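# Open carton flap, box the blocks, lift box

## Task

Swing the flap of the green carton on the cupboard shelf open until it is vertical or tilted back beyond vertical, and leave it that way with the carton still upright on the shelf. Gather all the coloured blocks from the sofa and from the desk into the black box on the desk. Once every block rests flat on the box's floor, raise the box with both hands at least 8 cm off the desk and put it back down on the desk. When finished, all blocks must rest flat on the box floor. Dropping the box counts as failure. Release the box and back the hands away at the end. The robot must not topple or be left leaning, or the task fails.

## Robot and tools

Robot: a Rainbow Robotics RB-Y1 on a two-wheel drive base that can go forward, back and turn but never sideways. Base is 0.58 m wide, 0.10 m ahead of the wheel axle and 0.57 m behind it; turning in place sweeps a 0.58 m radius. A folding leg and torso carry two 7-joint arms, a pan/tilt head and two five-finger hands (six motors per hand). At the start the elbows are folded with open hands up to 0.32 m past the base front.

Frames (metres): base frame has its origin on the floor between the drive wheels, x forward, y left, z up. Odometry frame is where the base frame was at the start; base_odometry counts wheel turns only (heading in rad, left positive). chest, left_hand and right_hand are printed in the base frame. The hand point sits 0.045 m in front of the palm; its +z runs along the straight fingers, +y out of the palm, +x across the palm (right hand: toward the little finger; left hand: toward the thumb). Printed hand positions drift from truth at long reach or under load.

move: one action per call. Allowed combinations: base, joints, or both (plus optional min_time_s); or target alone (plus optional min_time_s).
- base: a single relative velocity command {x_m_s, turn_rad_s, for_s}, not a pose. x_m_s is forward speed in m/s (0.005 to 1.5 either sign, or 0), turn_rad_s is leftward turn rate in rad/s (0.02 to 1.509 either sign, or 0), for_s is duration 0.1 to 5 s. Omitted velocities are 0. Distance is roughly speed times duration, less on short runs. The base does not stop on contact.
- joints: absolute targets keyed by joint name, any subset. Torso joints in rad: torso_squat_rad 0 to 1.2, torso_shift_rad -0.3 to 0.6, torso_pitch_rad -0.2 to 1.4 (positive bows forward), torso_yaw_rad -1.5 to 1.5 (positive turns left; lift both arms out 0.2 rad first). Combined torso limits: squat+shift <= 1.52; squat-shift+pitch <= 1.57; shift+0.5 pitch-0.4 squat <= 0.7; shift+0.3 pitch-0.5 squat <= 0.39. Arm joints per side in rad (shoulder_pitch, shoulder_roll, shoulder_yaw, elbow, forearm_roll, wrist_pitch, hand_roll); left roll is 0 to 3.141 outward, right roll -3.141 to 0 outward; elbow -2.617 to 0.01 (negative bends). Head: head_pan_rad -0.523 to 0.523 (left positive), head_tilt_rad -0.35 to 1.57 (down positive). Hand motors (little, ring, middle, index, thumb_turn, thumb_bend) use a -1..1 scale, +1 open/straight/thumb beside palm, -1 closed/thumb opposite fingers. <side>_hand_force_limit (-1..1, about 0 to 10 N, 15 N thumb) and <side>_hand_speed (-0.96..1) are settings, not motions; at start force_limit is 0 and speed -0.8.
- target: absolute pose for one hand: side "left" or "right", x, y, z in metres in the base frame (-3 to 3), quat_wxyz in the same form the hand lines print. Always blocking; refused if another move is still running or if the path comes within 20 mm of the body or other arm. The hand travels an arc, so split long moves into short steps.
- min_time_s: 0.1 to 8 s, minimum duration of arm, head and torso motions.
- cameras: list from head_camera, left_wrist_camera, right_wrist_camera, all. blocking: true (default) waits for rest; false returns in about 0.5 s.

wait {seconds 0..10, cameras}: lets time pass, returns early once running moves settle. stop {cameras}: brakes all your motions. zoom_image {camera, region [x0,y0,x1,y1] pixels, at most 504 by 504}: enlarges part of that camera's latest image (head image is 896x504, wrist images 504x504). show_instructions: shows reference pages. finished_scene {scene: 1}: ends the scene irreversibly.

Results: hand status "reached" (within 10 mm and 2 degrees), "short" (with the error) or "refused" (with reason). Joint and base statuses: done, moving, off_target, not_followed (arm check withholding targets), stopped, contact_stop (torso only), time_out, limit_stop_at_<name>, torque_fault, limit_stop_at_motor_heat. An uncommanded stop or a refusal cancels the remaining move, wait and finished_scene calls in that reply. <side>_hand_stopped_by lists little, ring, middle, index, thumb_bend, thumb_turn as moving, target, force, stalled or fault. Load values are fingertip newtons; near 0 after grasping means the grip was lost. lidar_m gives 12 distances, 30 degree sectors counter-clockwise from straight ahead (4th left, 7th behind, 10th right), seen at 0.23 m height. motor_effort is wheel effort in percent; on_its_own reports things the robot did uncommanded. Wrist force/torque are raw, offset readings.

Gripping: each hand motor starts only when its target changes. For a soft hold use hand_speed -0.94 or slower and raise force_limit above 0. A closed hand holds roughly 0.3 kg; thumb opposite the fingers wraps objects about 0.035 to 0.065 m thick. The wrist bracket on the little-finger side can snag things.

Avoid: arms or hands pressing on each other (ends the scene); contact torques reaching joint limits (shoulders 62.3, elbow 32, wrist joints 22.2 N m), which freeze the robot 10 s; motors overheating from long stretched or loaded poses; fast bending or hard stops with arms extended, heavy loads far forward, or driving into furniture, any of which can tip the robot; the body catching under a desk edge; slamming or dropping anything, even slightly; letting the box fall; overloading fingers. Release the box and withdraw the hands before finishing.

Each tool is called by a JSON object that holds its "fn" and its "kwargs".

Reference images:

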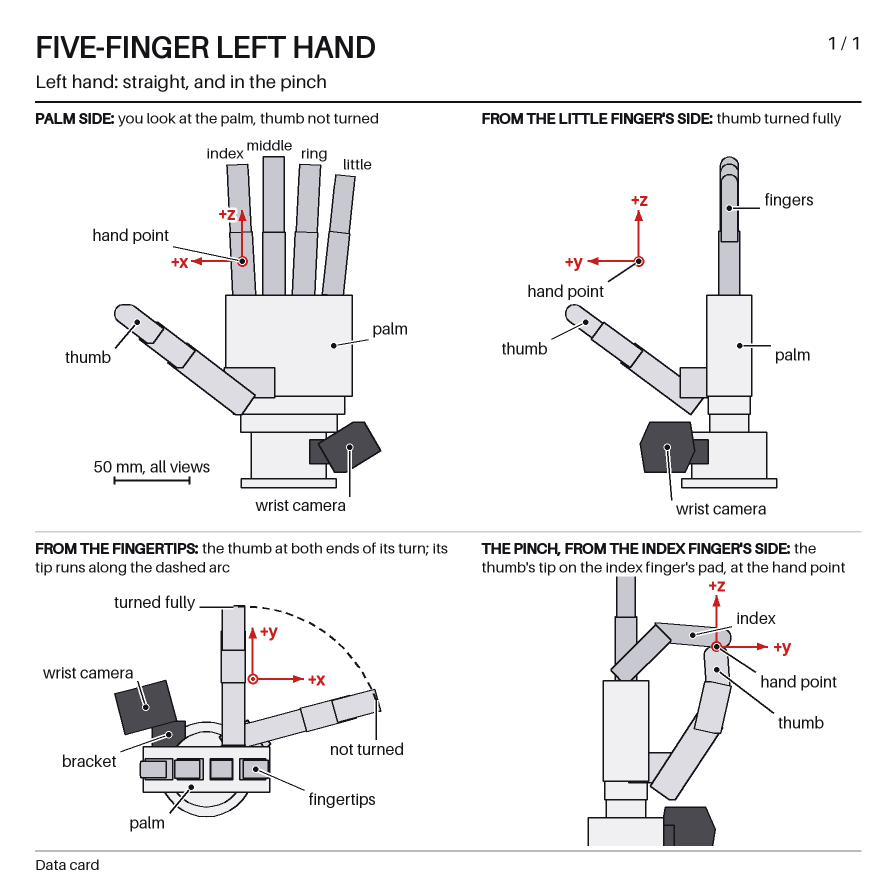

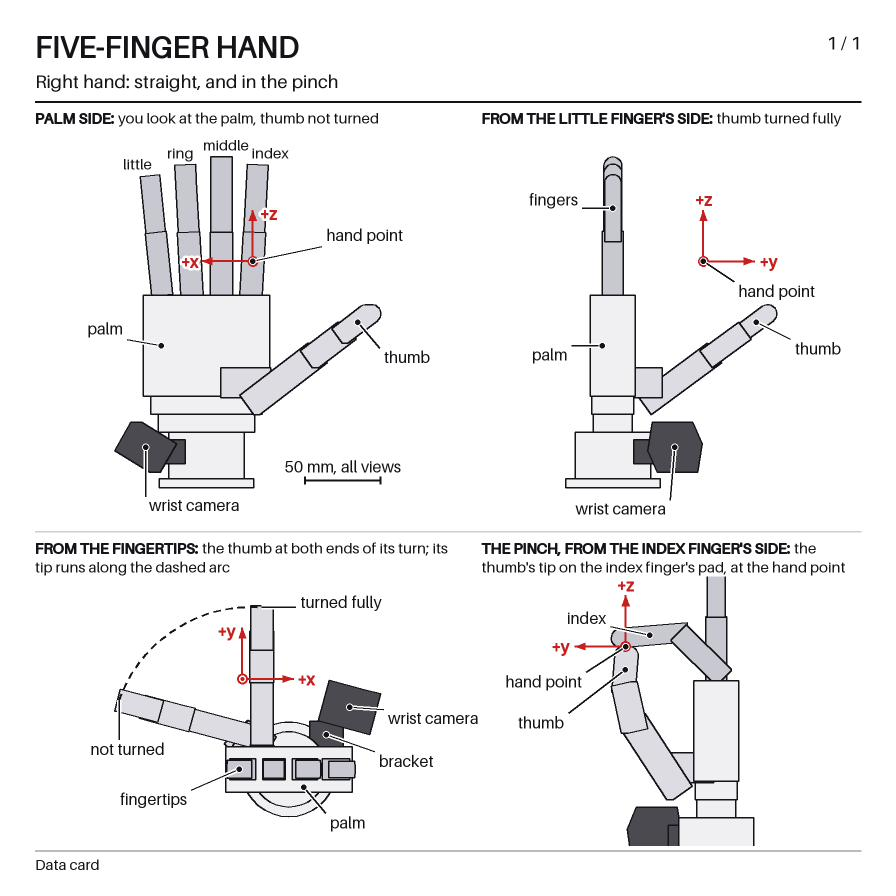

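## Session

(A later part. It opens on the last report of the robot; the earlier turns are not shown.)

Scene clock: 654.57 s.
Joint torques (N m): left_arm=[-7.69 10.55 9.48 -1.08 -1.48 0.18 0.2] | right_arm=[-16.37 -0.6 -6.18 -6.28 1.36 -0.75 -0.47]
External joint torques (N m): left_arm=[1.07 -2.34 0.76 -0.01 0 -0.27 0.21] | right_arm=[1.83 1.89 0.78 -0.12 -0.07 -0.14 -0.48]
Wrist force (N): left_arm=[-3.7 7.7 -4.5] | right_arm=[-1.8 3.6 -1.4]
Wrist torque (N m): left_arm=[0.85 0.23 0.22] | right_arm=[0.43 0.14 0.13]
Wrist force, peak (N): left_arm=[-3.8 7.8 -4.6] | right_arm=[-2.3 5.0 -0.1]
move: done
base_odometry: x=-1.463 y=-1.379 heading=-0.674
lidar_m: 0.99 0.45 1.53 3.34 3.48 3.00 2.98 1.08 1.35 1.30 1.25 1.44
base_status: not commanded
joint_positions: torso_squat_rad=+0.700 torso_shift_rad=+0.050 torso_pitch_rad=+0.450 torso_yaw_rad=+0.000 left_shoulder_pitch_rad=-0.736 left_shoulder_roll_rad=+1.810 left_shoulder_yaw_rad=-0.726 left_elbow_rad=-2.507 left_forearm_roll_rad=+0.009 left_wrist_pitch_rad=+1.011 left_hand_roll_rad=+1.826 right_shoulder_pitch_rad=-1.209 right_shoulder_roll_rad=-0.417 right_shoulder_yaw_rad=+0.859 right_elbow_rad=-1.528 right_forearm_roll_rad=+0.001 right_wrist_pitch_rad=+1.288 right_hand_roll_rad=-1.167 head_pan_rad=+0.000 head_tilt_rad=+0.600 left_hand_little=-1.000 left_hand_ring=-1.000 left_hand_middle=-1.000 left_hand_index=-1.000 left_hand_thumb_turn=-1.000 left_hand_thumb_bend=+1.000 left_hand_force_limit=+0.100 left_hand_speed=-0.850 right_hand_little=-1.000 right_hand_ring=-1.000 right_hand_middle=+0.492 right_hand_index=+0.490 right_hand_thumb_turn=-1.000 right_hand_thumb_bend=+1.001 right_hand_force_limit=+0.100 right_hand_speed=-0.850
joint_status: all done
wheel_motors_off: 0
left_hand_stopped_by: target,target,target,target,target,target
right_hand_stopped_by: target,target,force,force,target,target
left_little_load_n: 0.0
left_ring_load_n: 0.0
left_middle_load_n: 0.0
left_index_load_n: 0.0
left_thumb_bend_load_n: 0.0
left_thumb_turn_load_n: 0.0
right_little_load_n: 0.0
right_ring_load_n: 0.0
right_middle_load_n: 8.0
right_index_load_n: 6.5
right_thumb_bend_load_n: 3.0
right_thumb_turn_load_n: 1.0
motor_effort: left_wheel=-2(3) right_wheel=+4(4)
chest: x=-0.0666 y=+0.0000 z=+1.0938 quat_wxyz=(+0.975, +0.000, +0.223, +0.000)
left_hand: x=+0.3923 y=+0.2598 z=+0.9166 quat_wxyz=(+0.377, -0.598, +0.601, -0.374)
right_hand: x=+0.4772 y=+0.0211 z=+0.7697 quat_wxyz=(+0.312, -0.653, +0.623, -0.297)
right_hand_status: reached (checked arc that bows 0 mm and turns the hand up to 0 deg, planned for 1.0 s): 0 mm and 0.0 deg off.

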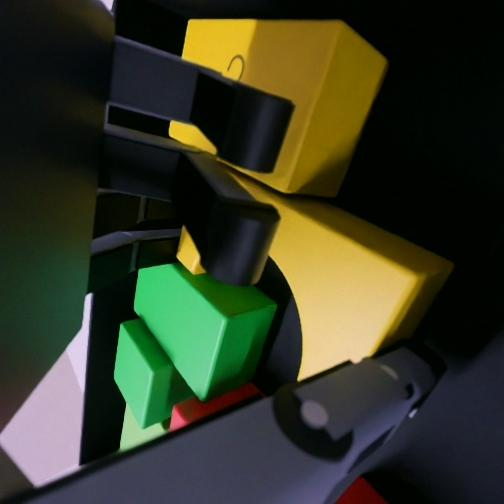

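{"fn": "move", "kwargs": {"target": {"side":"right","x":0.477,"y":0.0213,"z":0.7685,"quat_wxyz":[0.3118,-0.6533,0.6224,-0.2971]}, "min_time_s": 1}}

{"fn": "move", "kwargs": {"joints": {"right_hand_index":0.56,"right_hand_middle":0.56}}}

{"fn": "move", "kwargs": {"joints": {"right_hand_index":0.64,"right_hand_middle":0.64}, "cameras": ["right_wrist_camera"]}}

Scene clock: 656.50 s.
Joint torques (N m): left_arm=[-7.37 10.67 9.77 -0.91 -1.51 0.08 0.11] | right_arm=[-14.54 -0.84 -5.08 -4.95 0.79 -0.58 -0.53]
External joint torques (N m): left_arm=[1.39 -2.22 1.04 0.16 -0.03 -0.37 0.12] | right_arm=[3.66 1.65 1.87 1.22 -0.63 0.03 -0.54]
Wrist force (N): left_arm=[-3.8 7.7 -4.7] | right_arm=[-1.8 1.1 -4.8]
Wrist torque (N m): left_arm=[0.85 0.24 0.21] | right_arm=[0.60 0.23 0.10]
Wrist force, peak (N): left_arm=[-3.9 7.8 -4.6] | right_arm=[-1.5 1.1 -5.3]
move: done
base_odometry: x=-1.463 y=-1.379 heading=-0.674
lidar_m: 1.00 0.44 1.52 3.33 3.48 3.00 2.99 1.09 1.36 1.29 1.24 1.43
base_status: not commanded
joint_positions: torso_squat_rad=+0.700 torso_shift_rad=+0.050 torso_pitch_rad=+0.450 torso_yaw_rad=+0.000 left_shoulder_pitch_rad=-0.736 left_shoulder_roll_rad=+1.810 left_shoulder_yaw_rad=-0.726 left_elbow_rad=-2.507 left_forearm_roll_rad=+0.009 left_wrist_pitch_rad=+1.011 left_hand_roll_rad=+1.826 right_shoulder_pitch_rad=-1.208 right_shoulder_roll_rad=-0.416 right_shoulder_yaw_rad=+0.860 right_elbow_rad=-1.525 right_forearm_roll_rad=+0.003 right_wrist_pitch_rad=+1.285 right_hand_roll_rad=-1.168 head_pan_rad=+0.000 head_tilt_rad=+0.600 left_hand_little=-1.000 left_hand_ring=-1.000 left_hand_middle=-1.000 left_hand_index=-1.000 left_hand_thumb_turn=-1.000 left_hand_thumb_bend=+1.000 left_hand_force_limit=+0.100 left_hand_speed=-0.850 right_hand_little=-1.000 right_hand_ring=-1.000 right_hand_middle=+0.492 right_hand_index=+0.490 right_hand_thumb_turn=-1.000 right_hand_thumb_bend=+1.001 right_hand_force_limit=+0.100 right_hand_speed=-0.850
joint_status: all done
wheel_motors_off: 0
left_hand_stopped_by: target,target,target,target,target,target
right_hand_stopped_by: target,target,force,force,target,target
left_little_load_n: 0.0
left_ring_load_n: 0.0
left_middle_load_n: 0.0
left_index_load_n: 0.0
left_thumb_bend_load_n: 0.0
left_thumb_turn_load_n: 0.0
right_little_load_n: 0.0
right_ring_load_n: 0.0
right_middle_load_n: 8.0
right_index_load_n: 6.5
right_thumb_bend_load_n: 2.5
right_thumb_turn_load_n: 1.0
motor_effort: left_wheel=-2(3) right_wheel=+4(4)
chest: x=-0.0666 y=+0.0000 z=+1.0938 quat_wxyz=(+0.975, +0.000, +0.223, +0.000)
left_hand: x=+0.3923 y=+0.2598 z=+0.9166 quat_wxyz=(+0.377, -0.598, +0.601, -0.374)
right_hand: x=+0.4774 y=+0.0213 z=+0.7692 quat_wxyz=(+0.312, -0.653, +0.622, -0.297)
right_hand_status: reached (checked arc that bows 0 mm and turns the hand up to 0 deg, planned for 1.0 s): 1 mm and 0.1 deg off.
pictures: none

Scene clock: 657.17 s.
Joint torques (N m): left_arm=[-7.95 10.68 9.62 -0.87 -1.52 0.1 0.08] | right_arm=[-16.77 -1.03 -5.98 -6.36 1.18 -0.64 -0.44]
External joint torques (N m): left_arm=[0.81 -2.2 0.9 0.2 -0.04 -0.35 0.09] | right_arm=[1.42 1.45 0.97 -0.19 -0.24 -0.04 -0.44]
Wrist force (N): left_arm=[-3.8 7.7 -4.5] | right_arm=[-1.9 4.2 -0.4]
Wrist torque (N m): left_arm=[0.85 0.24 0.21] | right_arm=[0.32 0.05 0.16]
Wrist force, peak (N): left_arm=[-3.8 7.9 -4.5] | right_arm=[-1.5 0.7 -4.9]
move: done
base_odometry: x=-1.463 y=-1.379 heading=-0.674
lidar_m: 1.01 0.44 1.52 3.35 3.48 3.00 2.99 1.07 1.36 1.29 1.25 1.45
base_status: not commanded
joint_positions: torso_squat_rad=+0.700 torso_shift_rad=+0.050 torso_pitch_rad=+0.450 torso_yaw_rad=+0.000 left_shoulder_pitch_rad=-0.736 left_shoulder_roll_rad=+1.810 left_shoulder_yaw_rad=-0.726 left_elbow_rad=-2.507 left_forearm_roll_rad=+0.009 left_wrist_pitch_rad=+1.011 left_hand_roll_rad=+1.826 right_shoulder_pitch_rad=-1.208 right_shoulder_roll_rad=-0.416 right_shoulder_yaw_rad=+0.860 right_elbow_rad=-1.525 right_forearm_roll_rad=+0.003 right_wrist_pitch_rad=+1.285 right_hand_roll_rad=-1.168 head_pan_rad=+0.000 head_tilt_rad=+0.600 left_hand_little=-1.000 left_hand_ring=-1.000 left_hand_middle=-1.000 left_hand_index=-1.000 left_hand_thumb_turn=-1.000 left_hand_thumb_bend=+1.000 left_hand_force_limit=+0.100 left_hand_speed=-0.850 right_hand_little=-1.000 right_hand_ring=-1.000 right_hand_middle=+0.560 right_hand_index=+0.560 right_hand_thumb_turn=-1.000 right_hand_thumb_bend=+1.000 right_hand_force_limit=+0.100 right_hand_speed=-0.850
joint_status: all done
wheel_motors_off: 0
left_hand_stopped_by: target,target,target,target,target,target
right_hand_stopped_by: target,target,target,target,target,target
left_little_load_n: 0.0
left_ring_load_n: 0.0
left_middle_load_n: 0.0
left_index_load_n: 0.0
left_thumb_bend_load_n: 0.0
left_thumb_turn_load_n: 0.0
right_little_load_n: 0.0
right_ring_load_n: 0.5
right_middle_load_n: 0.0
right_index_load_n: 0.0
right_thumb_bend_load_n: 0.0
right_thumb_turn_load_n: 0.0
motor_effort: left_wheel=-2(3) right_wheel=+4(4)
chest: x=-0.0666 y=+0.0000 z=+1.0938 quat_wxyz=(+0.975, +0.000, +0.223, +0.000)
left_hand: x=+0.3923 y=+0.2598 z=+0.9166 quat_wxyz=(+0.377, -0.598, +0.601, -0.374)
right_hand: x=+0.4772 y=+0.0211 z=+0.7687 quat_wxyz=(+0.312, -0.653, +0.623, -0.297)
pictures: none

Scene clock: 657.83 s.
Joint torques (N m): left_arm=[-7.56 10.82 9.71 -0.82 -1.6 0.04 0.12] | right_arm=[-16.82 -1.07 -6.23 -6.51 1.25 -0.53 -0.41]
External joint torques (N m): left_arm=[1.2 -2.07 0.98 0.25 -0.12 -0.41 0.13] | right_arm=[1.37 1.41 0.72 -0.34 -0.18 0.08 -0.42]
Wrist force (N): left_arm=[-3.8 7.7 -4.7] | right_arm=[-2.2 4.2 -0.4]
Wrist torque (N m): left_arm=[0.86 0.24 0.21] | right_arm=[0.33 0.11 0.12]
Wrist force, peak (N): left_arm=[-3.7 7.9 -4.6] | right_arm=[-2.3 4.3 -0.5]
move: done
base_odometry: x=-1.463 y=-1.379 heading=-0.674
lidar_m: 1.00 0.44 1.51 3.34 3.47 3.00 3.00 1.09 1.36 1.30 1.24 1.43
base_status: not commanded
joint_positions: torso_squat_rad=+0.700 torso_shift_rad=+0.050 torso_pitch_rad=+0.450 torso_yaw_rad=+0.000 left_shoulder_pitch_rad=-0.736 left_shoulder_roll_rad=+1.810 left_shoulder_yaw_rad=-0.726 left_elbow_rad=-2.507 left_forearm_roll_rad=+0.009 left_wrist_pitch_rad=+1.011 left_hand_roll_rad=+1.826 right_shoulder_pitch_rad=-1.208 right_shoulder_roll_rad=-0.416 right_shoulder_yaw_rad=+0.860 right_elbow_rad=-1.525 right_forearm_roll_rad=+0.003 right_wrist_pitch_rad=+1.285 right_hand_roll_rad=-1.168 head_pan_rad=+0.000 head_tilt_rad=+0.600 left_hand_little=-1.000 left_hand_ring=-1.000 left_hand_middle=-1.000 left_hand_index=-1.000 left_hand_thumb_turn=-1.000 left_hand_thumb_bend=+1.000 left_hand_force_limit=+0.100 left_hand_speed=-0.850 right_hand_little=-1.000 right_hand_ring=-1.000 right_hand_middle=+0.640 right_hand_index=+0.640 right_hand_thumb_turn=-1.000 right_hand_thumb_bend=+1.000 right_hand_force_limit=+0.100 right_hand_speed=-0.850
joint_status: all done
wheel_motors_off: 0
left_hand_stopped_by: target,target,target,target,target,target
right_hand_stopped_by: target,target,target,target,target,target
left_little_load_n: 0.0
left_ring_load_n: 0.0
left_middle_load_n: 0.0
left_index_load_n: 0.0
left_thumb_bend_load_n: -0.5
left_thumb_turn_load_n: 0.0
right_little_load_n: 0.0
right_ring_load_n: 0.0
right_middle_load_n: 0.0
right_index_load_n: 0.0
right_thumb_bend_load_n: 0.0
right_thumb_turn_load_n: 0.0
motor_effort: left_wheel=-3(3) right_wheel=+4(4)
chest: x=-0.0666 y=+0.0000 z=+1.0938 quat_wxyz=(+0.975, +0.000, +0.223, +0.000)
left_hand: x=+0.3923 y=+0.2598 z=+0.9166 quat_wxyz=(+0.377, -0.598, +0.601, -0.374)
right_hand: x=+0.4772 y=+0.0211 z=+0.7687 quat_wxyz=(+0.312, -0.653, +0.623, -0.297)

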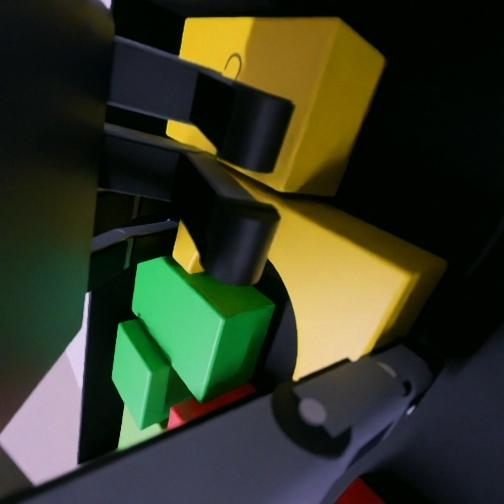

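{"fn": "move", "kwargs": {"target": {"side":"right","x":0.477,"y":0.0213,"z":0.79,"quat_wxyz":[0.3118,-0.6533,0.6224,-0.2971]}, "min_time_s": 1.5}}

{"fn": "move", "kwargs": {"target": {"side":"right","x":0.472,"y":0.0213,"z":0.86,"quat_wxyz":[0.3118,-0.6533,0.6224,-0.2971]}, "min_time_s": 1.5, "cameras": ["right_wrist_camera"]}}

Scene clock: 660.20 s.
Joint torques (N m): left_arm=[-7.56 10.76 9.43 -0.92 -1.49 0.05 0.04] | right_arm=[-19.38 -4.21 -9.48 -8.27 1.17 -0.36 -0.04]
External joint torques (N m): left_arm=[1.2 -2.13 0.7 0.15 -0.01 -0.4 0.05] | right_arm=[-1.05 -1.52 -2.36 -2.22 -0.26 0.27 -0.05]
Wrist force (N): left_arm=[-3.9 7.8 -4.5] | right_arm=[-2.3 4.3 -0.4]
Wrist torque (N m): left_arm=[0.85 0.25 0.21] | right_arm=[0.35 0.14 0.28]
Wrist force, peak (N): left_arm=[-3.7 8.0 -4.6] | right_arm=[-2.3 4.8 -0.3]
move: done
base_odometry: x=-1.463 y=-1.379 heading=-0.674
lidar_m: 1.00 0.44 1.53 3.35 3.48 3.00 2.98 1.08 1.35 1.28 1.24 1.43
base_status: not commanded
joint_positions: torso_squat_rad=+0.700 torso_shift_rad=+0.050 torso_pitch_rad=+0.450 torso_yaw_rad=+0.000 left_shoulder_pitch_rad=-0.736 left_shoulder_roll_rad=+1.810 left_shoulder_yaw_rad=-0.726 left_elbow_rad=-2.507 left_forearm_roll_rad=+0.009 left_wrist_pitch_rad=+1.011 left_hand_roll_rad=+1.826 right_shoulder_pitch_rad=-1.230 right_shoulder_roll_rad=-0.429 right_shoulder_yaw_rad=+0.838 right_elbow_rad=-1.576 right_forearm_roll_rad=-0.030 right_wrist_pitch_rad=+1.341 right_hand_roll_rad=-1.143 head_pan_rad=+0.000 head_tilt_rad=+0.600 left_hand_little=-1.000 left_hand_ring=-1.000 left_hand_middle=-1.000 left_hand_index=-1.000 left_hand_thumb_turn=-1.000 left_hand_thumb_bend=+1.000 left_hand_force_limit=+0.100 left_hand_speed=-0.850 right_hand_little=-1.000 right_hand_ring=-1.000 right_hand_middle=+0.640 right_hand_index=+0.640 right_hand_thumb_turn=-1.000 right_hand_thumb_bend=+1.000 right_hand_force_limit=+0.100 right_hand_speed=-0.850
joint_status: all done
wheel_motors_off: 0
left_hand_stopped_by: target,target,target,target,target,target
right_hand_stopped_by: target,target,target,target,target,target
left_little_load_n: 0.0
left_ring_load_n: 0.0
left_middle_load_n: 0.0
left_index_load_n: 0.0
left_thumb_bend_load_n: 0.0
left_thumb_turn_load_n: 0.5
right_little_load_n: 0.0
right_ring_load_n: 0.0
right_middle_load_n: 0.0
right_index_load_n: 0.0
right_thumb_bend_load_n: 0.0
right_thumb_turn_load_n: 0.0
motor_effort: left_wheel=-2(3) right_wheel=+4(4)
chest: x=-0.0666 y=+0.0000 z=+1.0938 quat_wxyz=(+0.975, +0.000, +0.223, +0.000)
left_hand: x=+0.3923 y=+0.2598 z=+0.9166 quat_wxyz=(+0.377, -0.598, +0.601, -0.374)
right_hand: x=+0.4767 y=+0.0214 z=+0.7895 quat_wxyz=(+0.312, -0.654, +0.623, -0.297)
right_hand_status: reached (checked arc that bows 1 mm and turns the hand up to 0 deg, planned for 1.5 s): 1 mm and 0.1 deg off.
pictures: none

Scene clock: 662.03 s.
Joint torques (N m): left_arm=[-7.32 10.82 9.43 -1.03 -1.41 0.14 -0.03] | right_arm=[-19.68 -4.77 -9.75 -7.57 1.3 -0.33 -0.09]
External joint torques (N m): left_arm=[1.44 -2.07 0.71 0.04 0.07 -0.31 -0.03] | right_arm=[-0.97 -1.46 -2.27 -2.11 -0.12 0.4 -0.1]
Wrist force (N): left_arm=[-3.7 7.8 -4.5] | right_arm=[-1.6 4.3 -0.4]
Wrist torque (N m): left_arm=[0.86 0.23 0.21] | right_arm=[0.37 0.00 0.33]
Wrist force, peak (N): left_arm=[-3.8 7.9 -4.5] | right_arm=[-2.1 4.8 -0.4]
move: done
base_odometry: x=-1.463 y=-1.379 heading=-0.674
lidar_m: 1.00 0.45 1.53 3.34 3.46 3.01 2.99 1.08 1.35 1.29 1.25 1.44
base_status: not commanded
joint_positions: torso_squat_rad=+0.700 torso_shift_rad=+0.050 torso_pitch_rad=+0.450 torso_yaw_rad=+0.000 left_shoulder_pitch_rad=-0.736 left_shoulder_roll_rad=+1.810 left_shoulder_yaw_rad=-0.726 left_elbow_rad=-2.507 left_forearm_roll_rad=+0.009 left_wrist_pitch_rad=+1.011 left_hand_roll_rad=+1.826 right_shoulder_pitch_rad=-1.318 right_shoulder_roll_rad=-0.460 right_shoulder_yaw_rad=+0.756 right_elbow_rad=-1.718 right_forearm_roll_rad=-0.130 right_wrist_pitch_rad=+1.529 right_hand_roll_rad=-1.074 head_pan_rad=+0.000 head_tilt_rad=+0.600 left_hand_little=-1.000 left_hand_ring=-1.000 left_hand_middle=-1.000 left_hand_index=-1.000 left_hand_thumb_turn=-1.000 left_hand_thumb_bend=+1.000 left_hand_force_limit=+0.100 left_hand_speed=-0.850 right_hand_little=-1.000 right_hand_ring=-1.000 right_hand_middle=+0.640 right_hand_index=+0.640 right_hand_thumb_turn=-1.000 right_hand_thumb_bend=+1.000 right_hand_force_limit=+0.100 right_hand_speed=-0.850
joint_status: all done
wheel_motors_off: 0
left_hand_stopped_by: target,target,target,target,target,target
right_hand_stopped_by: target,target,target,target,target,target
left_little_load_n: 0.0
left_ring_load_n: 0.0
left_middle_load_n: 0.0
left_index_load_n: 0.0
left_thumb_bend_load_n: 0.0
left_thumb_turn_load_n: 0.0
right_little_load_n: 0.0
right_ring_load_n: 0.0
right_middle_load_n: 0.0
right_index_load_n: 0.0
right_thumb_bend_load_n: 0.0
right_thumb_turn_load_n: 0.0
motor_effort: left_wheel=-2(3) right_wheel=+4(4)
chest: x=-0.0666 y=+0.0000 z=+1.0938 quat_wxyz=(+0.975, +0.000, +0.223, +0.000)
left_hand: x=+0.3923 y=+0.2598 z=+0.9166 quat_wxyz=(+0.377, -0.598, +0.601, -0.374)
right_hand: x=+0.4717 y=+0.0214 z=+0.8595 quat_wxyz=(+0.312, -0.654, +0.623, -0.297)
right_hand_status: reached (checked arc that bows 4 mm and turns the hand up to 0 deg, planned for 1.5 s): 1 mm and 0.1 deg off.

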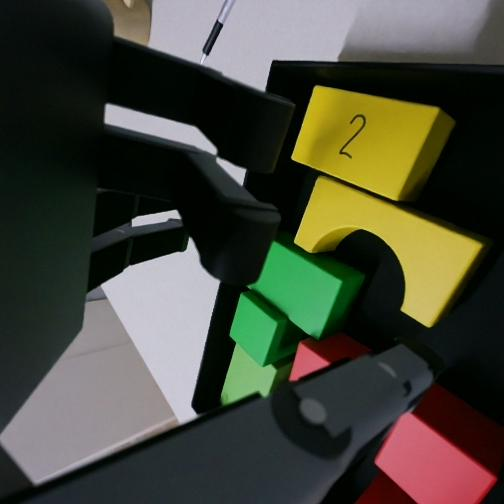

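{"fn": "move", "kwargs": {"joints": {"right_hand_index":-1,"right_hand_middle":-1,"right_hand_speed":-0.3}}}

{"fn": "move", "kwargs": {"target": {"side":"right","x":0.462,"y":0.0225,"z":0.82,"quat_wxyz":[0.309,-0.6475,0.6284,-0.2999]}, "min_time_s": 1.5}}

{"fn": "move", "kwargs": {"target": {"side":"right","x":0.462,"y":0.0225,"z":0.785,"quat_wxyz":[0.309,-0.6475,0.6284,-0.2999]}, "min_time_s": 1.5, "cameras": ["right_wrist_camera"]}}

Scene clock: 664.03 s.
Joint torques (N m): left_arm=[-7.88 10.73 9.6 -0.95 -1.42 0.05 0.13] | right_arm=[-19.84 -4.99 -9.66 -7.48 1.24 -0.4 -0.17]
External joint torques (N m): left_arm=[0.88 -2.15 0.87 0.12 0.07 -0.4 0.14] | right_arm=[-1.15 -1.69 -2.19 -2.03 -0.17 0.32 -0.18]
Wrist force (N): left_arm=[-3.7 7.8 -4.6] | right_arm=[-1.7 4.7 -0.6]
Wrist torque (N m): left_arm=[0.86 0.22 0.21] | right_arm=[0.47 0.02 0.32]
Wrist force, peak (N): left_arm=[-4.0 7.8 -4.6] | right_arm=[-1.7 4.9 -0.7]
move: done
base_odometry: x=-1.463 y=-1.379 heading=-0.674
lidar_m: 0.99 0.44 1.53 3.34 3.46 3.00 2.99 1.07 1.36 1.30 1.25 1.43
base_status: not commanded
joint_positions: torso_squat_rad=+0.700 torso_shift_rad=+0.050 torso_pitch_rad=+0.450 torso_yaw_rad=+0.000 left_shoulder_pitch_rad=-0.736 left_shoulder_roll_rad=+1.810 left_shoulder_yaw_rad=-0.726 left_elbow_rad=-2.507 left_forearm_roll_rad=+0.009 left_wrist_pitch_rad=+1.011 left_hand_roll_rad=+1.826 right_shoulder_pitch_rad=-1.318 right_shoulder_roll_rad=-0.460 right_shoulder_yaw_rad=+0.756 right_elbow_rad=-1.718 right_forearm_roll_rad=-0.130 right_wrist_pitch_rad=+1.529 right_hand_roll_rad=-1.074 head_pan_rad=+0.000 head_tilt_rad=+0.600 left_hand_little=-1.000 left_hand_ring=-1.000 left_hand_middle=-1.000 left_hand_index=-1.000 left_hand_thumb_turn=-1.000 left_hand_thumb_bend=+1.000 left_hand_force_limit=+0.100 left_hand_speed=-0.850 right_hand_little=-1.000 right_hand_ring=-1.000 right_hand_middle=-1.000 right_hand_index=-1.000 right_hand_thumb_turn=-1.000 right_hand_thumb_bend=+1.000 right_hand_force_limit=+0.100 right_hand_speed=-0.300
joint_status: all done
wheel_motors_off: 0
left_hand_stopped_by: target,target,target,target,target,target
right_hand_stopped_by: target,target,target,target,target,target
left_little_load_n: 0.0
left_ring_load_n: 0.0
left_middle_load_n: 0.0
left_index_load_n: 0.0
left_thumb_bend_load_n: 0.5
left_thumb_turn_load_n: 0.0
right_little_load_n: 0.0
right_ring_load_n: 0.0
right_middle_load_n: 0.0
right_index_load_n: 0.0
right_thumb_bend_load_n: 0.0
right_thumb_turn_load_n: 0.0
motor_effort: left_wheel=-2(2) right_wheel=+4(4)
chest: x=-0.0666 y=+0.0000 z=+1.0938 quat_wxyz=(+0.975, +0.000, +0.223, +0.000)
left_hand: x=+0.3923 y=+0.2598 z=+0.9166 quat_wxyz=(+0.377, -0.598, +0.601, -0.374)
right_hand: x=+0.4717 y=+0.0214 z=+0.8595 quat_wxyz=(+0.312, -0.654, +0.623, -0.297)
pictures: none

Scene clock: 665.87 s.
Joint torques (N m): left_arm=[-8.18 10.38 9.74 -1.05 -1.34 0.21 0] | right_arm=[-17.02 -1.22 -6.56 -5.95 1.45 -0.82 -0.49]
External joint torques (N m): left_arm=[0.58 -2.5 1.01 0.02 0.14 -0.24 0.01] | right_arm=[0.99 1.4 0.71 -0.13 0 -0.18 -0.5]
Wrist force (N): left_arm=[-3.8 7.6 -4.5] | right_arm=[-2.0 4.5 -0.5]
Wrist torque (N m): left_arm=[0.83 0.23 0.22] | right_arm=[0.40 0.09 0.14]
Wrist force, peak (N): left_arm=[-3.7 7.9 -4.7] | right_arm=[-2.1 5.0 -0.5]
move: done
base_odometry: x=-1.463 y=-1.379 heading=-0.674
lidar_m: 0.99 0.44 1.52 3.34 3.49 3.01 3.00 1.08 1.36 1.29 1.23 1.43
base_status: not commanded
joint_positions: torso_squat_rad=+0.700 torso_shift_rad=+0.050 torso_pitch_rad=+0.450 torso_yaw_rad=+0.000 left_shoulder_pitch_rad=-0.736 left_shoulder_roll_rad=+1.810 left_shoulder_yaw_rad=-0.726 left_elbow_rad=-2.507 left_forearm_roll_rad=+0.009 left_wrist_pitch_rad=+1.011 left_hand_roll_rad=+1.826 right_shoulder_pitch_rad=-1.249 right_shoulder_roll_rad=-0.441 right_shoulder_yaw_rad=+0.818 right_elbow_rad=-1.697 right_forearm_roll_rad=-0.048 right_wrist_pitch_rad=+1.480 right_hand_roll_rad=-1.141 head_pan_rad=+0.000 head_tilt_rad=+0.600 left_hand_little=-1.000 left_hand_ring=-1.000 left_hand_middle=-1.000 left_hand_index=-1.000 left_hand_thumb_turn=-1.000 left_hand_thumb_bend=+1.000 left_hand_force_limit=+0.100 left_hand_speed=-0.850 right_hand_little=-1.000 right_hand_ring=-1.000 right_hand_middle=-1.000 right_hand_index=-1.000 right_hand_thumb_turn=-1.000 right_hand_thumb_bend=+1.000 right_hand_force_limit=+0.100 right_hand_speed=-0.300
joint_status: all done
wheel_motors_off: 0
left_hand_stopped_by: target,target,target,target,target,target
right_hand_stopped_by: target,target,target,target,target,target
left_little_load_n: 0.0
left_ring_load_n: 0.0
left_middle_load_n: 0.0
left_index_load_n: 0.0
left_thumb_bend_load_n: 0.0
left_thumb_turn_load_n: 0.0
right_little_load_n: 0.0
right_ring_load_n: 0.0
right_middle_load_n: 0.0
right_index_load_n: 0.0
right_thumb_bend_load_n: 0.0
right_thumb_turn_load_n: 0.0
motor_effort: left_wheel=-2(3) right_wheel=+4(4)
chest: x=-0.0666 y=+0.0000 z=+1.0938 quat_wxyz=(+0.975, +0.000, +0.223, +0.000)
left_hand: x=+0.3923 y=+0.2598 z=+0.9166 quat_wxyz=(+0.377, -0.598, +0.601, -0.374)
right_hand: x=+0.4620 y=+0.0222 z=+0.8202 quat_wxyz=(+0.309, -0.648, +0.629, -0.300)
right_hand_status: reached (checked arc that bows 2 mm and turns the hand up to 1 deg, planned for 1.5 s): 0 mm and 0.0 deg off.
pictures: none

Scene clock: 667.70 s.
Joint torques (N m): left_arm=[-7.5 10.61 9.66 -0.98 -1.52 0.09 0.09] | right_arm=[-16.46 -0.53 -6.55 -6.26 1.57 -0.69 -0.57]
External joint torques (N m): left_arm=[1.26 -2.28 0.93 0.09 -0.04 -0.36 0.1] | right_arm=[1.26 1.74 0.5 -0.16 0.12 -0.11 -0.57]
Wrist force (N): left_arm=[-3.7 7.7 -4.6] | right_arm=[-1.9 4.3 -0.5]
Wrist torque (N m): left_arm=[0.86 0.22 0.22] | right_arm=[0.35 0.06 0.16]
Wrist force, peak (N): left_arm=[-3.9 7.8 -4.6] | right_arm=[-2.0 4.8 -0.8]
move: done
base_odometry: x=-1.463 y=-1.379 heading=-0.674
lidar_m: 1.00 0.45 1.53 3.34 3.47 3.01 2.99 1.09 1.35 1.30 1.24 1.43
base_status: not commanded
joint_positions: torso_squat_rad=+0.700 torso_shift_rad=+0.050 torso_pitch_rad=+0.450 torso_yaw_rad=+0.000 left_shoulder_pitch_rad=-0.736 left_shoulder_roll_rad=+1.810 left_shoulder_yaw_rad=-0.726 left_elbow_rad=-2.507 left_forearm_roll_rad=+0.009 left_wrist_pitch_rad=+1.011 left_hand_roll_rad=+1.826 right_shoulder_pitch_rad=-1.204 right_shoulder_roll_rad=-0.425 right_shoulder_yaw_rad=+0.861 right_elbow_rad=-1.627 right_forearm_roll_rad=+0.005 right_wrist_pitch_rad=+1.391 right_hand_roll_rad=-1.182 head_pan_rad=+0.000 head_tilt_rad=+0.600 left_hand_little=-1.000 left_hand_ring=-1.000 left_hand_middle=-1.000 left_hand_index=-1.000 left_hand_thumb_turn=-1.000 left_hand_thumb_bend=+1.000 left_hand_force_limit=+0.100 left_hand_speed=-0.850 right_hand_little=-1.000 right_hand_ring=-1.000 right_hand_middle=-1.000 right_hand_index=-1.000 right_hand_thumb_turn=-1.000 right_hand_thumb_bend=+1.000 right_hand_force_limit=+0.100 right_hand_speed=-0.300
joint_status: all done
wheel_motors_off: 0
left_hand_stopped_by: target,target,target,target,target,target
right_hand_stopped_by: target,target,target,target,target,target
left_little_load_n: 0.0
left_ring_load_n: 0.0
left_middle_load_n: 0.0
left_index_load_n: 0.0
left_thumb_bend_load_n: 0.0
left_thumb_turn_load_n: 0.0
right_little_load_n: 0.0
right_ring_load_n: 0.0
right_middle_load_n: 0.0
right_index_load_n: 0.5
right_thumb_bend_load_n: 0.0
right_thumb_turn_load_n: 0.0
motor_effort: left_wheel=-2(3) right_wheel=+4(4)
chest: x=-0.0666 y=+0.0000 z=+1.0938 quat_wxyz=(+0.975, +0.000, +0.223, +0.000)
left_hand: x=+0.3923 y=+0.2598 z=+0.9166 quat_wxyz=(+0.377, -0.598, +0.601, -0.374)
right_hand: x=+0.4619 y=+0.0222 z=+0.7853 quat_wxyz=(+0.309, -0.648, +0.629, -0.300)
right_hand_status: reached (checked arc that bows 2 mm and turns the hand up to 0 deg, planned for 1.5 s): 0 mm and 0.0 deg off.

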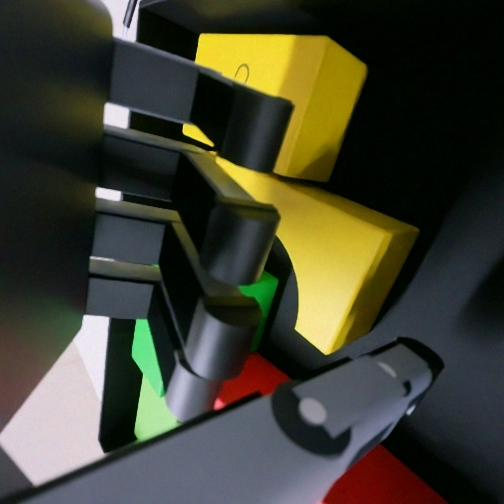

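{"fn": "zoom_image", "kwargs": {"camera": "right_wrist_camera", "region": [260, 140, 440, 370]}}

Scaled by 2.191 from the camera's image (finer frame: 720x720).

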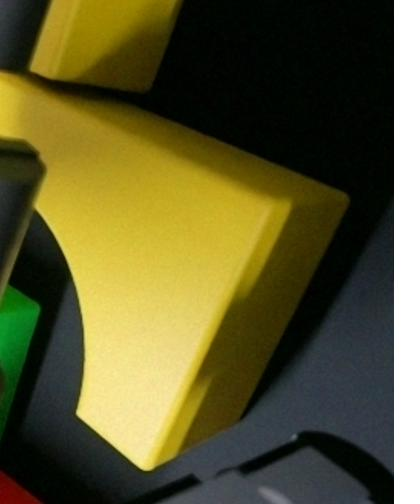

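{"fn": "move", "kwargs": {"target": {"side":"right","x":0.465,"y":0.0215,"z":0.769,"quat_wxyz":[0.309,-0.6475,0.6284,-0.2999]}, "min_time_s": 1.2}}

{"fn": "move", "kwargs": {"target": {"side":"right","x":0.485,"y":0.0215,"z":0.769,"quat_wxyz":[0.309,-0.6475,0.6284,-0.2999]}, "min_time_s": 2}}

{"fn": "move", "kwargs": {"target": {"side":"right","x":0.495,"y":0.0215,"z":0.769,"quat_wxyz":[0.309,-0.6475,0.6284,-0.2999]}, "min_time_s": 2, "cameras": ["right_wrist_camera"]}}

Scene clock: 673.40 s.
Joint torques (N m): left_arm=[-7.81 10.51 9.44 -0.88 -1.44 0.08 -0.01] | right_arm=[-16.49 -0.66 -6.04 -6.45 1.48 -0.69 -0.48]
External joint torques (N m): left_arm=[0.95 -2.37 0.72 0.19 0.05 -0.37 0] | right_arm=[1.23 1.52 0.88 -0.27 0.03 -0.13 -0.49]
Wrist force (N): left_arm=[-3.6 7.7 -4.6] | right_arm=[-2.0 4.5 -0.2]
Wrist torque (N m): left_arm=[0.86 0.21 0.21] | right_arm=[0.38 0.08 0.15]
Wrist force, peak (N): left_arm=[-3.8 7.9 -4.6] | right_arm=[-2.1 4.7 -0.4]
move: done
base_odometry: x=-1.463 y=-1.379 heading=-0.674
lidar_m: 1.01 0.44 1.51 3.34 3.49 3.01 2.99 1.08 1.36 1.30 1.25 1.44
base_status: not commanded
joint_positions: torso_squat_rad=+0.700 torso_shift_rad=+0.050 torso_pitch_rad=+0.450 torso_yaw_rad=+0.000 left_shoulder_pitch_rad=-0.736 left_shoulder_roll_rad=+1.810 left_shoulder_yaw_rad=-0.726 left_elbow_rad=-2.507 left_forearm_roll_rad=+0.009 left_wrist_pitch_rad=+1.011 left_hand_roll_rad=+1.826 right_shoulder_pitch_rad=-1.191 right_shoulder_roll_rad=-0.416 right_shoulder_yaw_rad=+0.875 right_elbow_rad=-1.576 right_forearm_roll_rad=+0.025 right_wrist_pitch_rad=+1.339 right_hand_roll_rad=-1.198 head_pan_rad=+0.000 head_tilt_rad=+0.600 left_hand_little=-1.000 left_hand_ring=-1.000 left_hand_middle=-1.000 left_hand_index=-1.000 left_hand_thumb_turn=-1.000 left_hand_thumb_bend=+1.000 left_hand_force_limit=+0.100 left_hand_speed=-0.850 right_hand_little=-1.000 right_hand_ring=-1.000 right_hand_middle=-1.000 right_hand_index=-1.000 right_hand_thumb_turn=-1.000 right_hand_thumb_bend=+1.000 right_hand_force_limit=+0.100 right_hand_speed=-0.300
joint_status: all done
wheel_motors_off: 0
left_hand_stopped_by: target,target,target,target,target,target
right_hand_stopped_by: target,target,target,target,target,target
left_little_load_n: 0.0
left_ring_load_n: 0.0
left_middle_load_n: 0.0
left_index_load_n: 0.0
left_thumb_bend_load_n: 0.0
left_thumb_turn_load_n: 0.0
right_little_load_n: 0.0
right_ring_load_n: 0.0
right_middle_load_n: 0.0
right_index_load_n: 0.0
right_thumb_bend_load_n: 0.0
right_thumb_turn_load_n: 0.0
motor_effort: left_wheel=-2(3) right_wheel=+4(4)
chest: x=-0.0666 y=+0.0000 z=+1.0938 quat_wxyz=(+0.975, +0.000, +0.223, +0.000)
left_hand: x=+0.3923 y=+0.2598 z=+0.9166 quat_wxyz=(+0.377, -0.598, +0.601, -0.374)
right_hand: x=+0.4651 y=+0.0213 z=+0.7691 quat_wxyz=(+0.309, -0.648, +0.629, -0.300)
right_hand_status: reached (checked arc that bows 1 mm and turns the hand up to 0 deg, planned for 1.2 s): 0 mm and 0.0 deg off.
pictures: none

Scene clock: 675.73 s.
Joint torques (N m): left_arm=[-7.84 10.96 9.33 -0.87 -1.47 0.19 0.02] | right_arm=[-19.81 -0.87 -9.27 -6.36 1.24 -0.7 -0.05]
External joint torques (N m): left_arm=[0.92 -1.93 0.6 0.2 0.01 -0.26 0.02] | right_arm=[-1.3 1.65 -2.41 -0.23 -0.17 -0.11 -0.05]
Wrist force (N): left_arm=[-3.8 7.6 -4.6] | right_arm=[-2.1 4.2 -0.5]
Wrist torque (N m): left_arm=[0.84 0.24 0.22] | right_arm=[0.32 0.09 0.28]
Wrist force, peak (N): left_arm=[-3.8 7.7 -4.7] | right_arm=[-2.4 4.8 -0.5]
move: done
base_odometry: x=-1.463 y=-1.379 heading=-0.674
lidar_m: 1.00 0.44 1.53 3.34 3.48 3.00 2.99 1.09 1.36 1.30 1.23 1.43
base_status: not commanded
joint_positions: torso_squat_rad=+0.700 torso_shift_rad=+0.050 torso_pitch_rad=+0.450 torso_yaw_rad=+0.000 left_shoulder_pitch_rad=-0.736 left_shoulder_roll_rad=+1.810 left_shoulder_yaw_rad=-0.726 left_elbow_rad=-2.507 left_forearm_roll_rad=+0.009 left_wrist_pitch_rad=+1.011 left_hand_roll_rad=+1.826 right_shoulder_pitch_rad=-1.227 right_shoulder_roll_rad=-0.401 right_shoulder_yaw_rad=+0.856 right_elbow_rad=-1.481 right_forearm_roll_rad=+0.002 right_wrist_pitch_rad=+1.279 right_hand_roll_rad=-1.175 head_pan_rad=+0.000 head_tilt_rad=+0.600 left_hand_little=-1.000 left_hand_ring=-1.000 left_hand_middle=-1.000 left_hand_index=-1.000 left_hand_thumb_turn=-1.000 left_hand_thumb_bend=+1.000 left_hand_force_limit=+0.100 left_hand_speed=-0.850 right_hand_little=-1.000 right_hand_ring=-1.000 right_hand_middle=-1.000 right_hand_index=-1.000 right_hand_thumb_turn=-1.000 right_hand_thumb_bend=+1.000 right_hand_force_limit=+0.100 right_hand_speed=-0.300
joint_status: all done
wheel_motors_off: 0
left_hand_stopped_by: target,target,target,target,target,target
right_hand_stopped_by: target,target,target,target,target,target
left_little_load_n: 0.0
left_ring_load_n: 0.0
left_middle_load_n: 0.0
left_index_load_n: 0.0
left_thumb_bend_load_n: 0.0
left_thumb_turn_load_n: 0.0
right_little_load_n: 0.0
right_ring_load_n: 0.0
right_middle_load_n: 0.0
right_index_load_n: 0.0
right_thumb_bend_load_n: 0.0
right_thumb_turn_load_n: 0.0
motor_effort: left_wheel=-2(3) right_wheel=+4(4)
chest: x=-0.0666 y=+0.0000 z=+1.0938 quat_wxyz=(+0.975, +0.000, +0.223, +0.000)
left_hand: x=+0.3923 y=+0.2598 z=+0.9166 quat_wxyz=(+0.377, -0.598, +0.601, -0.374)
right_hand: x=+0.4847 y=+0.0212 z=+0.7687 quat_wxyz=(+0.309, -0.648, +0.629, -0.300)
right_hand_status: reached (checked arc that bows 4 mm and turns the hand up to 1 deg, planned for 2.0 s): 1 mm and 0.0 deg off.
pictures: none

Scene clock: 678.07 s.
Joint torques (N m): left_arm=[-7.44 10.7 9.87 -0.77 -1.42 0.04 -0.02] | right_arm=[-20.41 -1.22 -9.41 -6.38 1.25 -0.87 -0.04]
External joint torques (N m): left_arm=[1.32 -2.19 1.14 0.31 0.06 -0.41 -0.01] | right_arm=[-1.53 1.46 -2.61 -0.27 -0.15 -0.26 -0.04]
Wrist force (N): left_arm=[-3.6 7.7 -4.6] | right_arm=[-2.4 4.9 -0.6]
Wrist torque (N m): left_arm=[0.86 0.21 0.22] | right_arm=[0.45 0.13 0.29]
Wrist force, peak (N): left_arm=[-3.8 7.9 -4.7] | right_arm=[-2.4 4.9 -0.6]
move: done
base_odometry: x=-1.463 y=-1.379 heading=-0.674
lidar_m: 1.00 0.43 1.52 3.34 3.47 3.01 2.98 1.08 1.35 1.29 1.25 1.44
base_status: not commanded
joint_positions: torso_squat_rad=+0.700 torso_shift_rad=+0.050 torso_pitch_rad=+0.450 torso_yaw_rad=+0.000 left_shoulder_pitch_rad=-0.736 left_shoulder_roll_rad=+1.810 left_shoulder_yaw_rad=-0.726 left_elbow_rad=-2.507 left_forearm_roll_rad=+0.009 left_wrist_pitch_rad=+1.011 left_hand_roll_rad=+1.826 right_shoulder_pitch_rad=-1.245 right_shoulder_roll_rad=-0.394 right_shoulder_yaw_rad=+0.847 right_elbow_rad=-1.435 right_forearm_roll_rad=-0.009 right_wrist_pitch_rad=+1.250 right_hand_roll_rad=-1.165 head_pan_rad=+0.000 head_tilt_rad=+0.600 left_hand_little=-1.000 left_hand_ring=-1.000 left_hand_middle=-1.000 left_hand_index=-1.000 left_hand_thumb_turn=-1.000 left_hand_thumb_bend=+1.000 left_hand_force_limit=+0.100 left_hand_speed=-0.850 right_hand_little=-1.000 right_hand_ring=-1.000 right_hand_middle=-1.000 right_hand_index=-1.000 right_hand_thumb_turn=-1.000 right_hand_thumb_bend=+1.000 right_hand_force_limit=+0.100 right_hand_speed=-0.300
joint_status: all done
wheel_motors_off: 0
left_hand_stopped_by: target,target,target,target,target,target
right_hand_stopped_by: target,target,target,target,target,target
left_little_load_n: 0.0
left_ring_load_n: 0.0
left_middle_load_n: 0.0
left_index_load_n: 0.0
left_thumb_bend_load_n: 0.0
left_thumb_turn_load_n: 0.0
right_little_load_n: 0.0
right_ring_load_n: 0.0
right_middle_load_n: 0.0
right_index_load_n: 0.0
right_thumb_bend_load_n: 0.0
right_thumb_turn_load_n: 0.0
motor_effort: left_wheel=-2(3) right_wheel=+4(4)
chest: x=-0.0666 y=+0.0000 z=+1.0938 quat_wxyz=(+0.975, +0.000, +0.223, +0.000)
left_hand: x=+0.3923 y=+0.2598 z=+0.9166 quat_wxyz=(+0.377, -0.598, +0.601, -0.374)
right_hand: x=+0.4941 y=+0.0209 z=+0.7691 quat_wxyz=(+0.309, -0.648, +0.629, -0.300)
right_hand_status: reached (checked arc that bows 2 mm and turns the hand up to 0 deg, planned for 2.0 s): 1 mm and 0.0 deg off.

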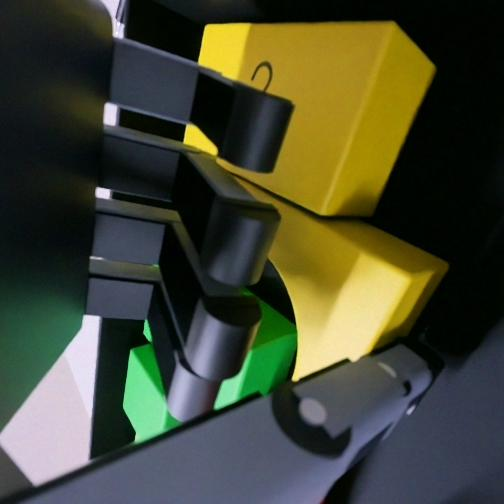

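{"fn": "move", "kwargs": {"target": {"side":"right","x":0.501,"y":0.0215,"z":0.769,"quat_wxyz":[0.309,-0.6475,0.6284,-0.2999]}, "min_time_s": 1.5}}

{"fn": "move", "kwargs": {"target": {"side":"right","x":0.5045,"y":0.0215,"z":0.769,"quat_wxyz":[0.309,-0.6475,0.6284,-0.2999]}, "min_time_s": 1.5, "cameras": ["right_wrist_camera"]}}

Scene clock: 680.27 s.
Joint torques (N m): left_arm=[-7.59 10.71 9.59 -1.05 -1.49 0.09 0.13] | right_arm=[-20.43 -1.17 -9.09 -6.33 1.18 -0.77 0.04]
External joint torques (N m): left_arm=[1.17 -2.18 0.87 0.02 -0.01 -0.36 0.14] | right_arm=[-1.29 1.61 -2.34 -0.24 -0.2 -0.15 0.03]
Wrist force (N): left_arm=[-3.7 7.8 -4.5] | right_arm=[-2.3 4.5 -0.9]
Wrist torque (N m): left_arm=[0.85 0.23 0.22] | right_arm=[0.38 0.14 0.29]
Wrist force, peak (N): left_arm=[-3.9 7.8 -4.7] | right_arm=[-2.0 5.0 -0.6]
move: done
base_odometry: x=-1.463 y=-1.379 heading=-0.674
lidar_m: 1.00 0.45 1.53 3.35 3.47 2.99 2.99 1.09 1.37 1.29 1.24 1.43
base_status: not commanded
joint_positions: torso_squat_rad=+0.700 torso_shift_rad=+0.050 torso_pitch_rad=+0.450 torso_yaw_rad=+0.000 left_shoulder_pitch_rad=-0.736 left_shoulder_roll_rad=+1.810 left_shoulder_yaw_rad=-0.726 left_elbow_rad=-2.507 left_forearm_roll_rad=+0.009 left_wrist_pitch_rad=+1.011 left_hand_roll_rad=+1.826 right_shoulder_pitch_rad=-1.259 right_shoulder_roll_rad=-0.387 right_shoulder_yaw_rad=+0.842 right_elbow_rad=-1.400 right_forearm_roll_rad=-0.017 right_wrist_pitch_rad=+1.229 right_hand_roll_rad=-1.157 head_pan_rad=+0.000 head_tilt_rad=+0.600 left_hand_little=-1.000 left_hand_ring=-1.000 left_hand_middle=-1.000 left_hand_index=-1.000 left_hand_thumb_turn=-1.000 left_hand_thumb_bend=+1.000 left_hand_force_limit=+0.100 left_hand_speed=-0.850 right_hand_little=-1.000 right_hand_ring=-1.000 right_hand_middle=-1.000 right_hand_index=-1.000 right_hand_thumb_turn=-1.000 right_hand_thumb_bend=+1.000 right_hand_force_limit=+0.100 right_hand_speed=-0.300
joint_status: all done
wheel_motors_off: 0
left_hand_stopped_by: target,target,target,target,target,target
right_hand_stopped_by: target,target,target,target,target,target
left_little_load_n: 0.0
left_ring_load_n: 0.0
left_middle_load_n: 0.0
left_index_load_n: 0.0
left_thumb_bend_load_n: 0.0
left_thumb_turn_load_n: 0.0
right_little_load_n: 0.0
right_ring_load_n: 0.0
right_middle_load_n: 0.0
right_index_load_n: 0.0
right_thumb_bend_load_n: 0.0
right_thumb_turn_load_n: 0.0
motor_effort: left_wheel=-2(3) right_wheel=+4(4)
chest: x=-0.0666 y=+0.0000 z=+1.0938 quat_wxyz=(+0.975, +0.000, +0.223, +0.000)
left_hand: x=+0.3923 y=+0.2598 z=+0.9166 quat_wxyz=(+0.377, -0.598, +0.601, -0.374)
right_hand: x=+0.5004 y=+0.0210 z=+0.7688 quat_wxyz=(+0.309, -0.648, +0.629, -0.300)
right_hand_status: reached (checked arc that bows 2 mm and turns the hand up to 0 deg, planned for 1.5 s): 1 mm and 0.0 deg off.
pictures: none

Scene clock: 682.10 s.
Joint torques (N m): left_arm=[-7.68 10.45 9.71 -0.98 -1.45 0.09 0.06] | right_arm=[-20.94 -1.02 -9.14 -6.22 1.13 -0.81 -0.11]
External joint torques (N m): left_arm=[1.08 -2.44 0.98 0.1 0.03 -0.36 0.07] | right_arm=[-1.64 1.83 -2.43 -0.15 -0.25 -0.19 -0.11]
Wrist force (N): left_arm=[-3.8 7.8 -4.6] | right_arm=[-1.7 4.6 -0.6]
Wrist torque (N m): left_arm=[0.87 0.23 0.20] | right_arm=[0.39 0.03 0.32]
Wrist force, peak (N): left_arm=[-3.9 7.9 -4.5] | right_arm=[-2.3 4.7 -1.2]
move: done
base_odometry: x=-1.463 y=-1.379 heading=-0.674
lidar_m: 1.00 0.46 1.54 3.35 3.47 3.00 3.00 1.09 1.36 1.30 1.23 1.43
base_status: not commanded
joint_positions: torso_squat_rad=+0.700 torso_shift_rad=+0.050 torso_pitch_rad=+0.450 torso_yaw_rad=+0.000 left_shoulder_pitch_rad=-0.736 left_shoulder_roll_rad=+1.810 left_shoulder_yaw_rad=-0.726 left_elbow_rad=-2.507 left_forearm_roll_rad=+0.009 left_wrist_pitch_rad=+1.011 left_hand_roll_rad=+1.826 right_shoulder_pitch_rad=-1.267 right_shoulder_roll_rad=-0.383 right_shoulder_yaw_rad=+0.840 right_elbow_rad=-1.379 right_forearm_roll_rad=-0.021 right_wrist_pitch_rad=+1.217 right_hand_roll_rad=-1.153 head_pan_rad=+0.000 head_tilt_rad=+0.600 left_hand_little=-1.000 left_hand_ring=-1.000 left_hand_middle=-1.000 left_hand_index=-1.000 left_hand_thumb_turn=-1.000 left_hand_thumb_bend=+1.000 left_hand_force_limit=+0.100 left_hand_speed=-0.850 right_hand_little=-1.000 right_hand_ring=-1.000 right_hand_middle=-1.000 right_hand_index=-1.000 right_hand_thumb_turn=-1.000 right_hand_thumb_bend=+1.000 right_hand_force_limit=+0.100 right_hand_speed=-0.300
joint_status: all done
wheel_motors_off: 0
left_hand_stopped_by: target,target,target,target,target,target
right_hand_stopped_by: target,target,target,target,target,target
left_little_load_n: 0.0
left_ring_load_n: 0.0
left_middle_load_n: 0.0
left_index_load_n: 0.0
left_thumb_bend_load_n: 0.0
left_thumb_turn_load_n: 0.0
right_little_load_n: 0.0
right_ring_load_n: 0.0
right_middle_load_n: 0.0
right_index_load_n: 0.0
right_thumb_bend_load_n: 0.0
right_thumb_turn_load_n: 0.0
motor_effort: left_wheel=-2(3) right_wheel=+4(4)
chest: x=-0.0666 y=+0.0000 z=+1.0938 quat_wxyz=(+0.975, +0.000, +0.223, +0.000)
left_hand: x=+0.3923 y=+0.2598 z=+0.9166 quat_wxyz=(+0.377, -0.598, +0.601, -0.374)
right_hand: x=+0.5042 y=+0.0211 z=+0.7687 quat_wxyz=(+0.309, -0.648, +0.629, -0.300)
right_hand_status: reached (checked arc that bows 1 mm and turns the hand up to 0 deg, planned for 1.5 s): 1 mm and 0.0 deg off.

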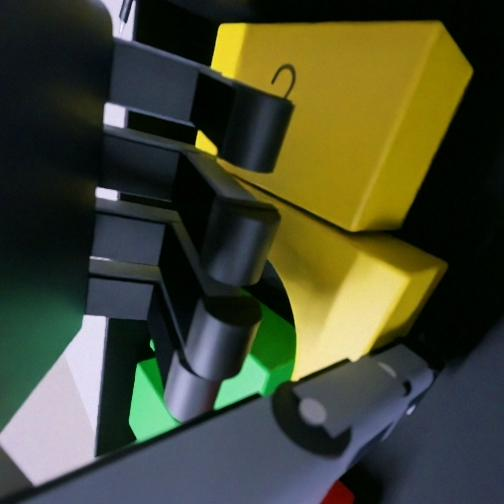

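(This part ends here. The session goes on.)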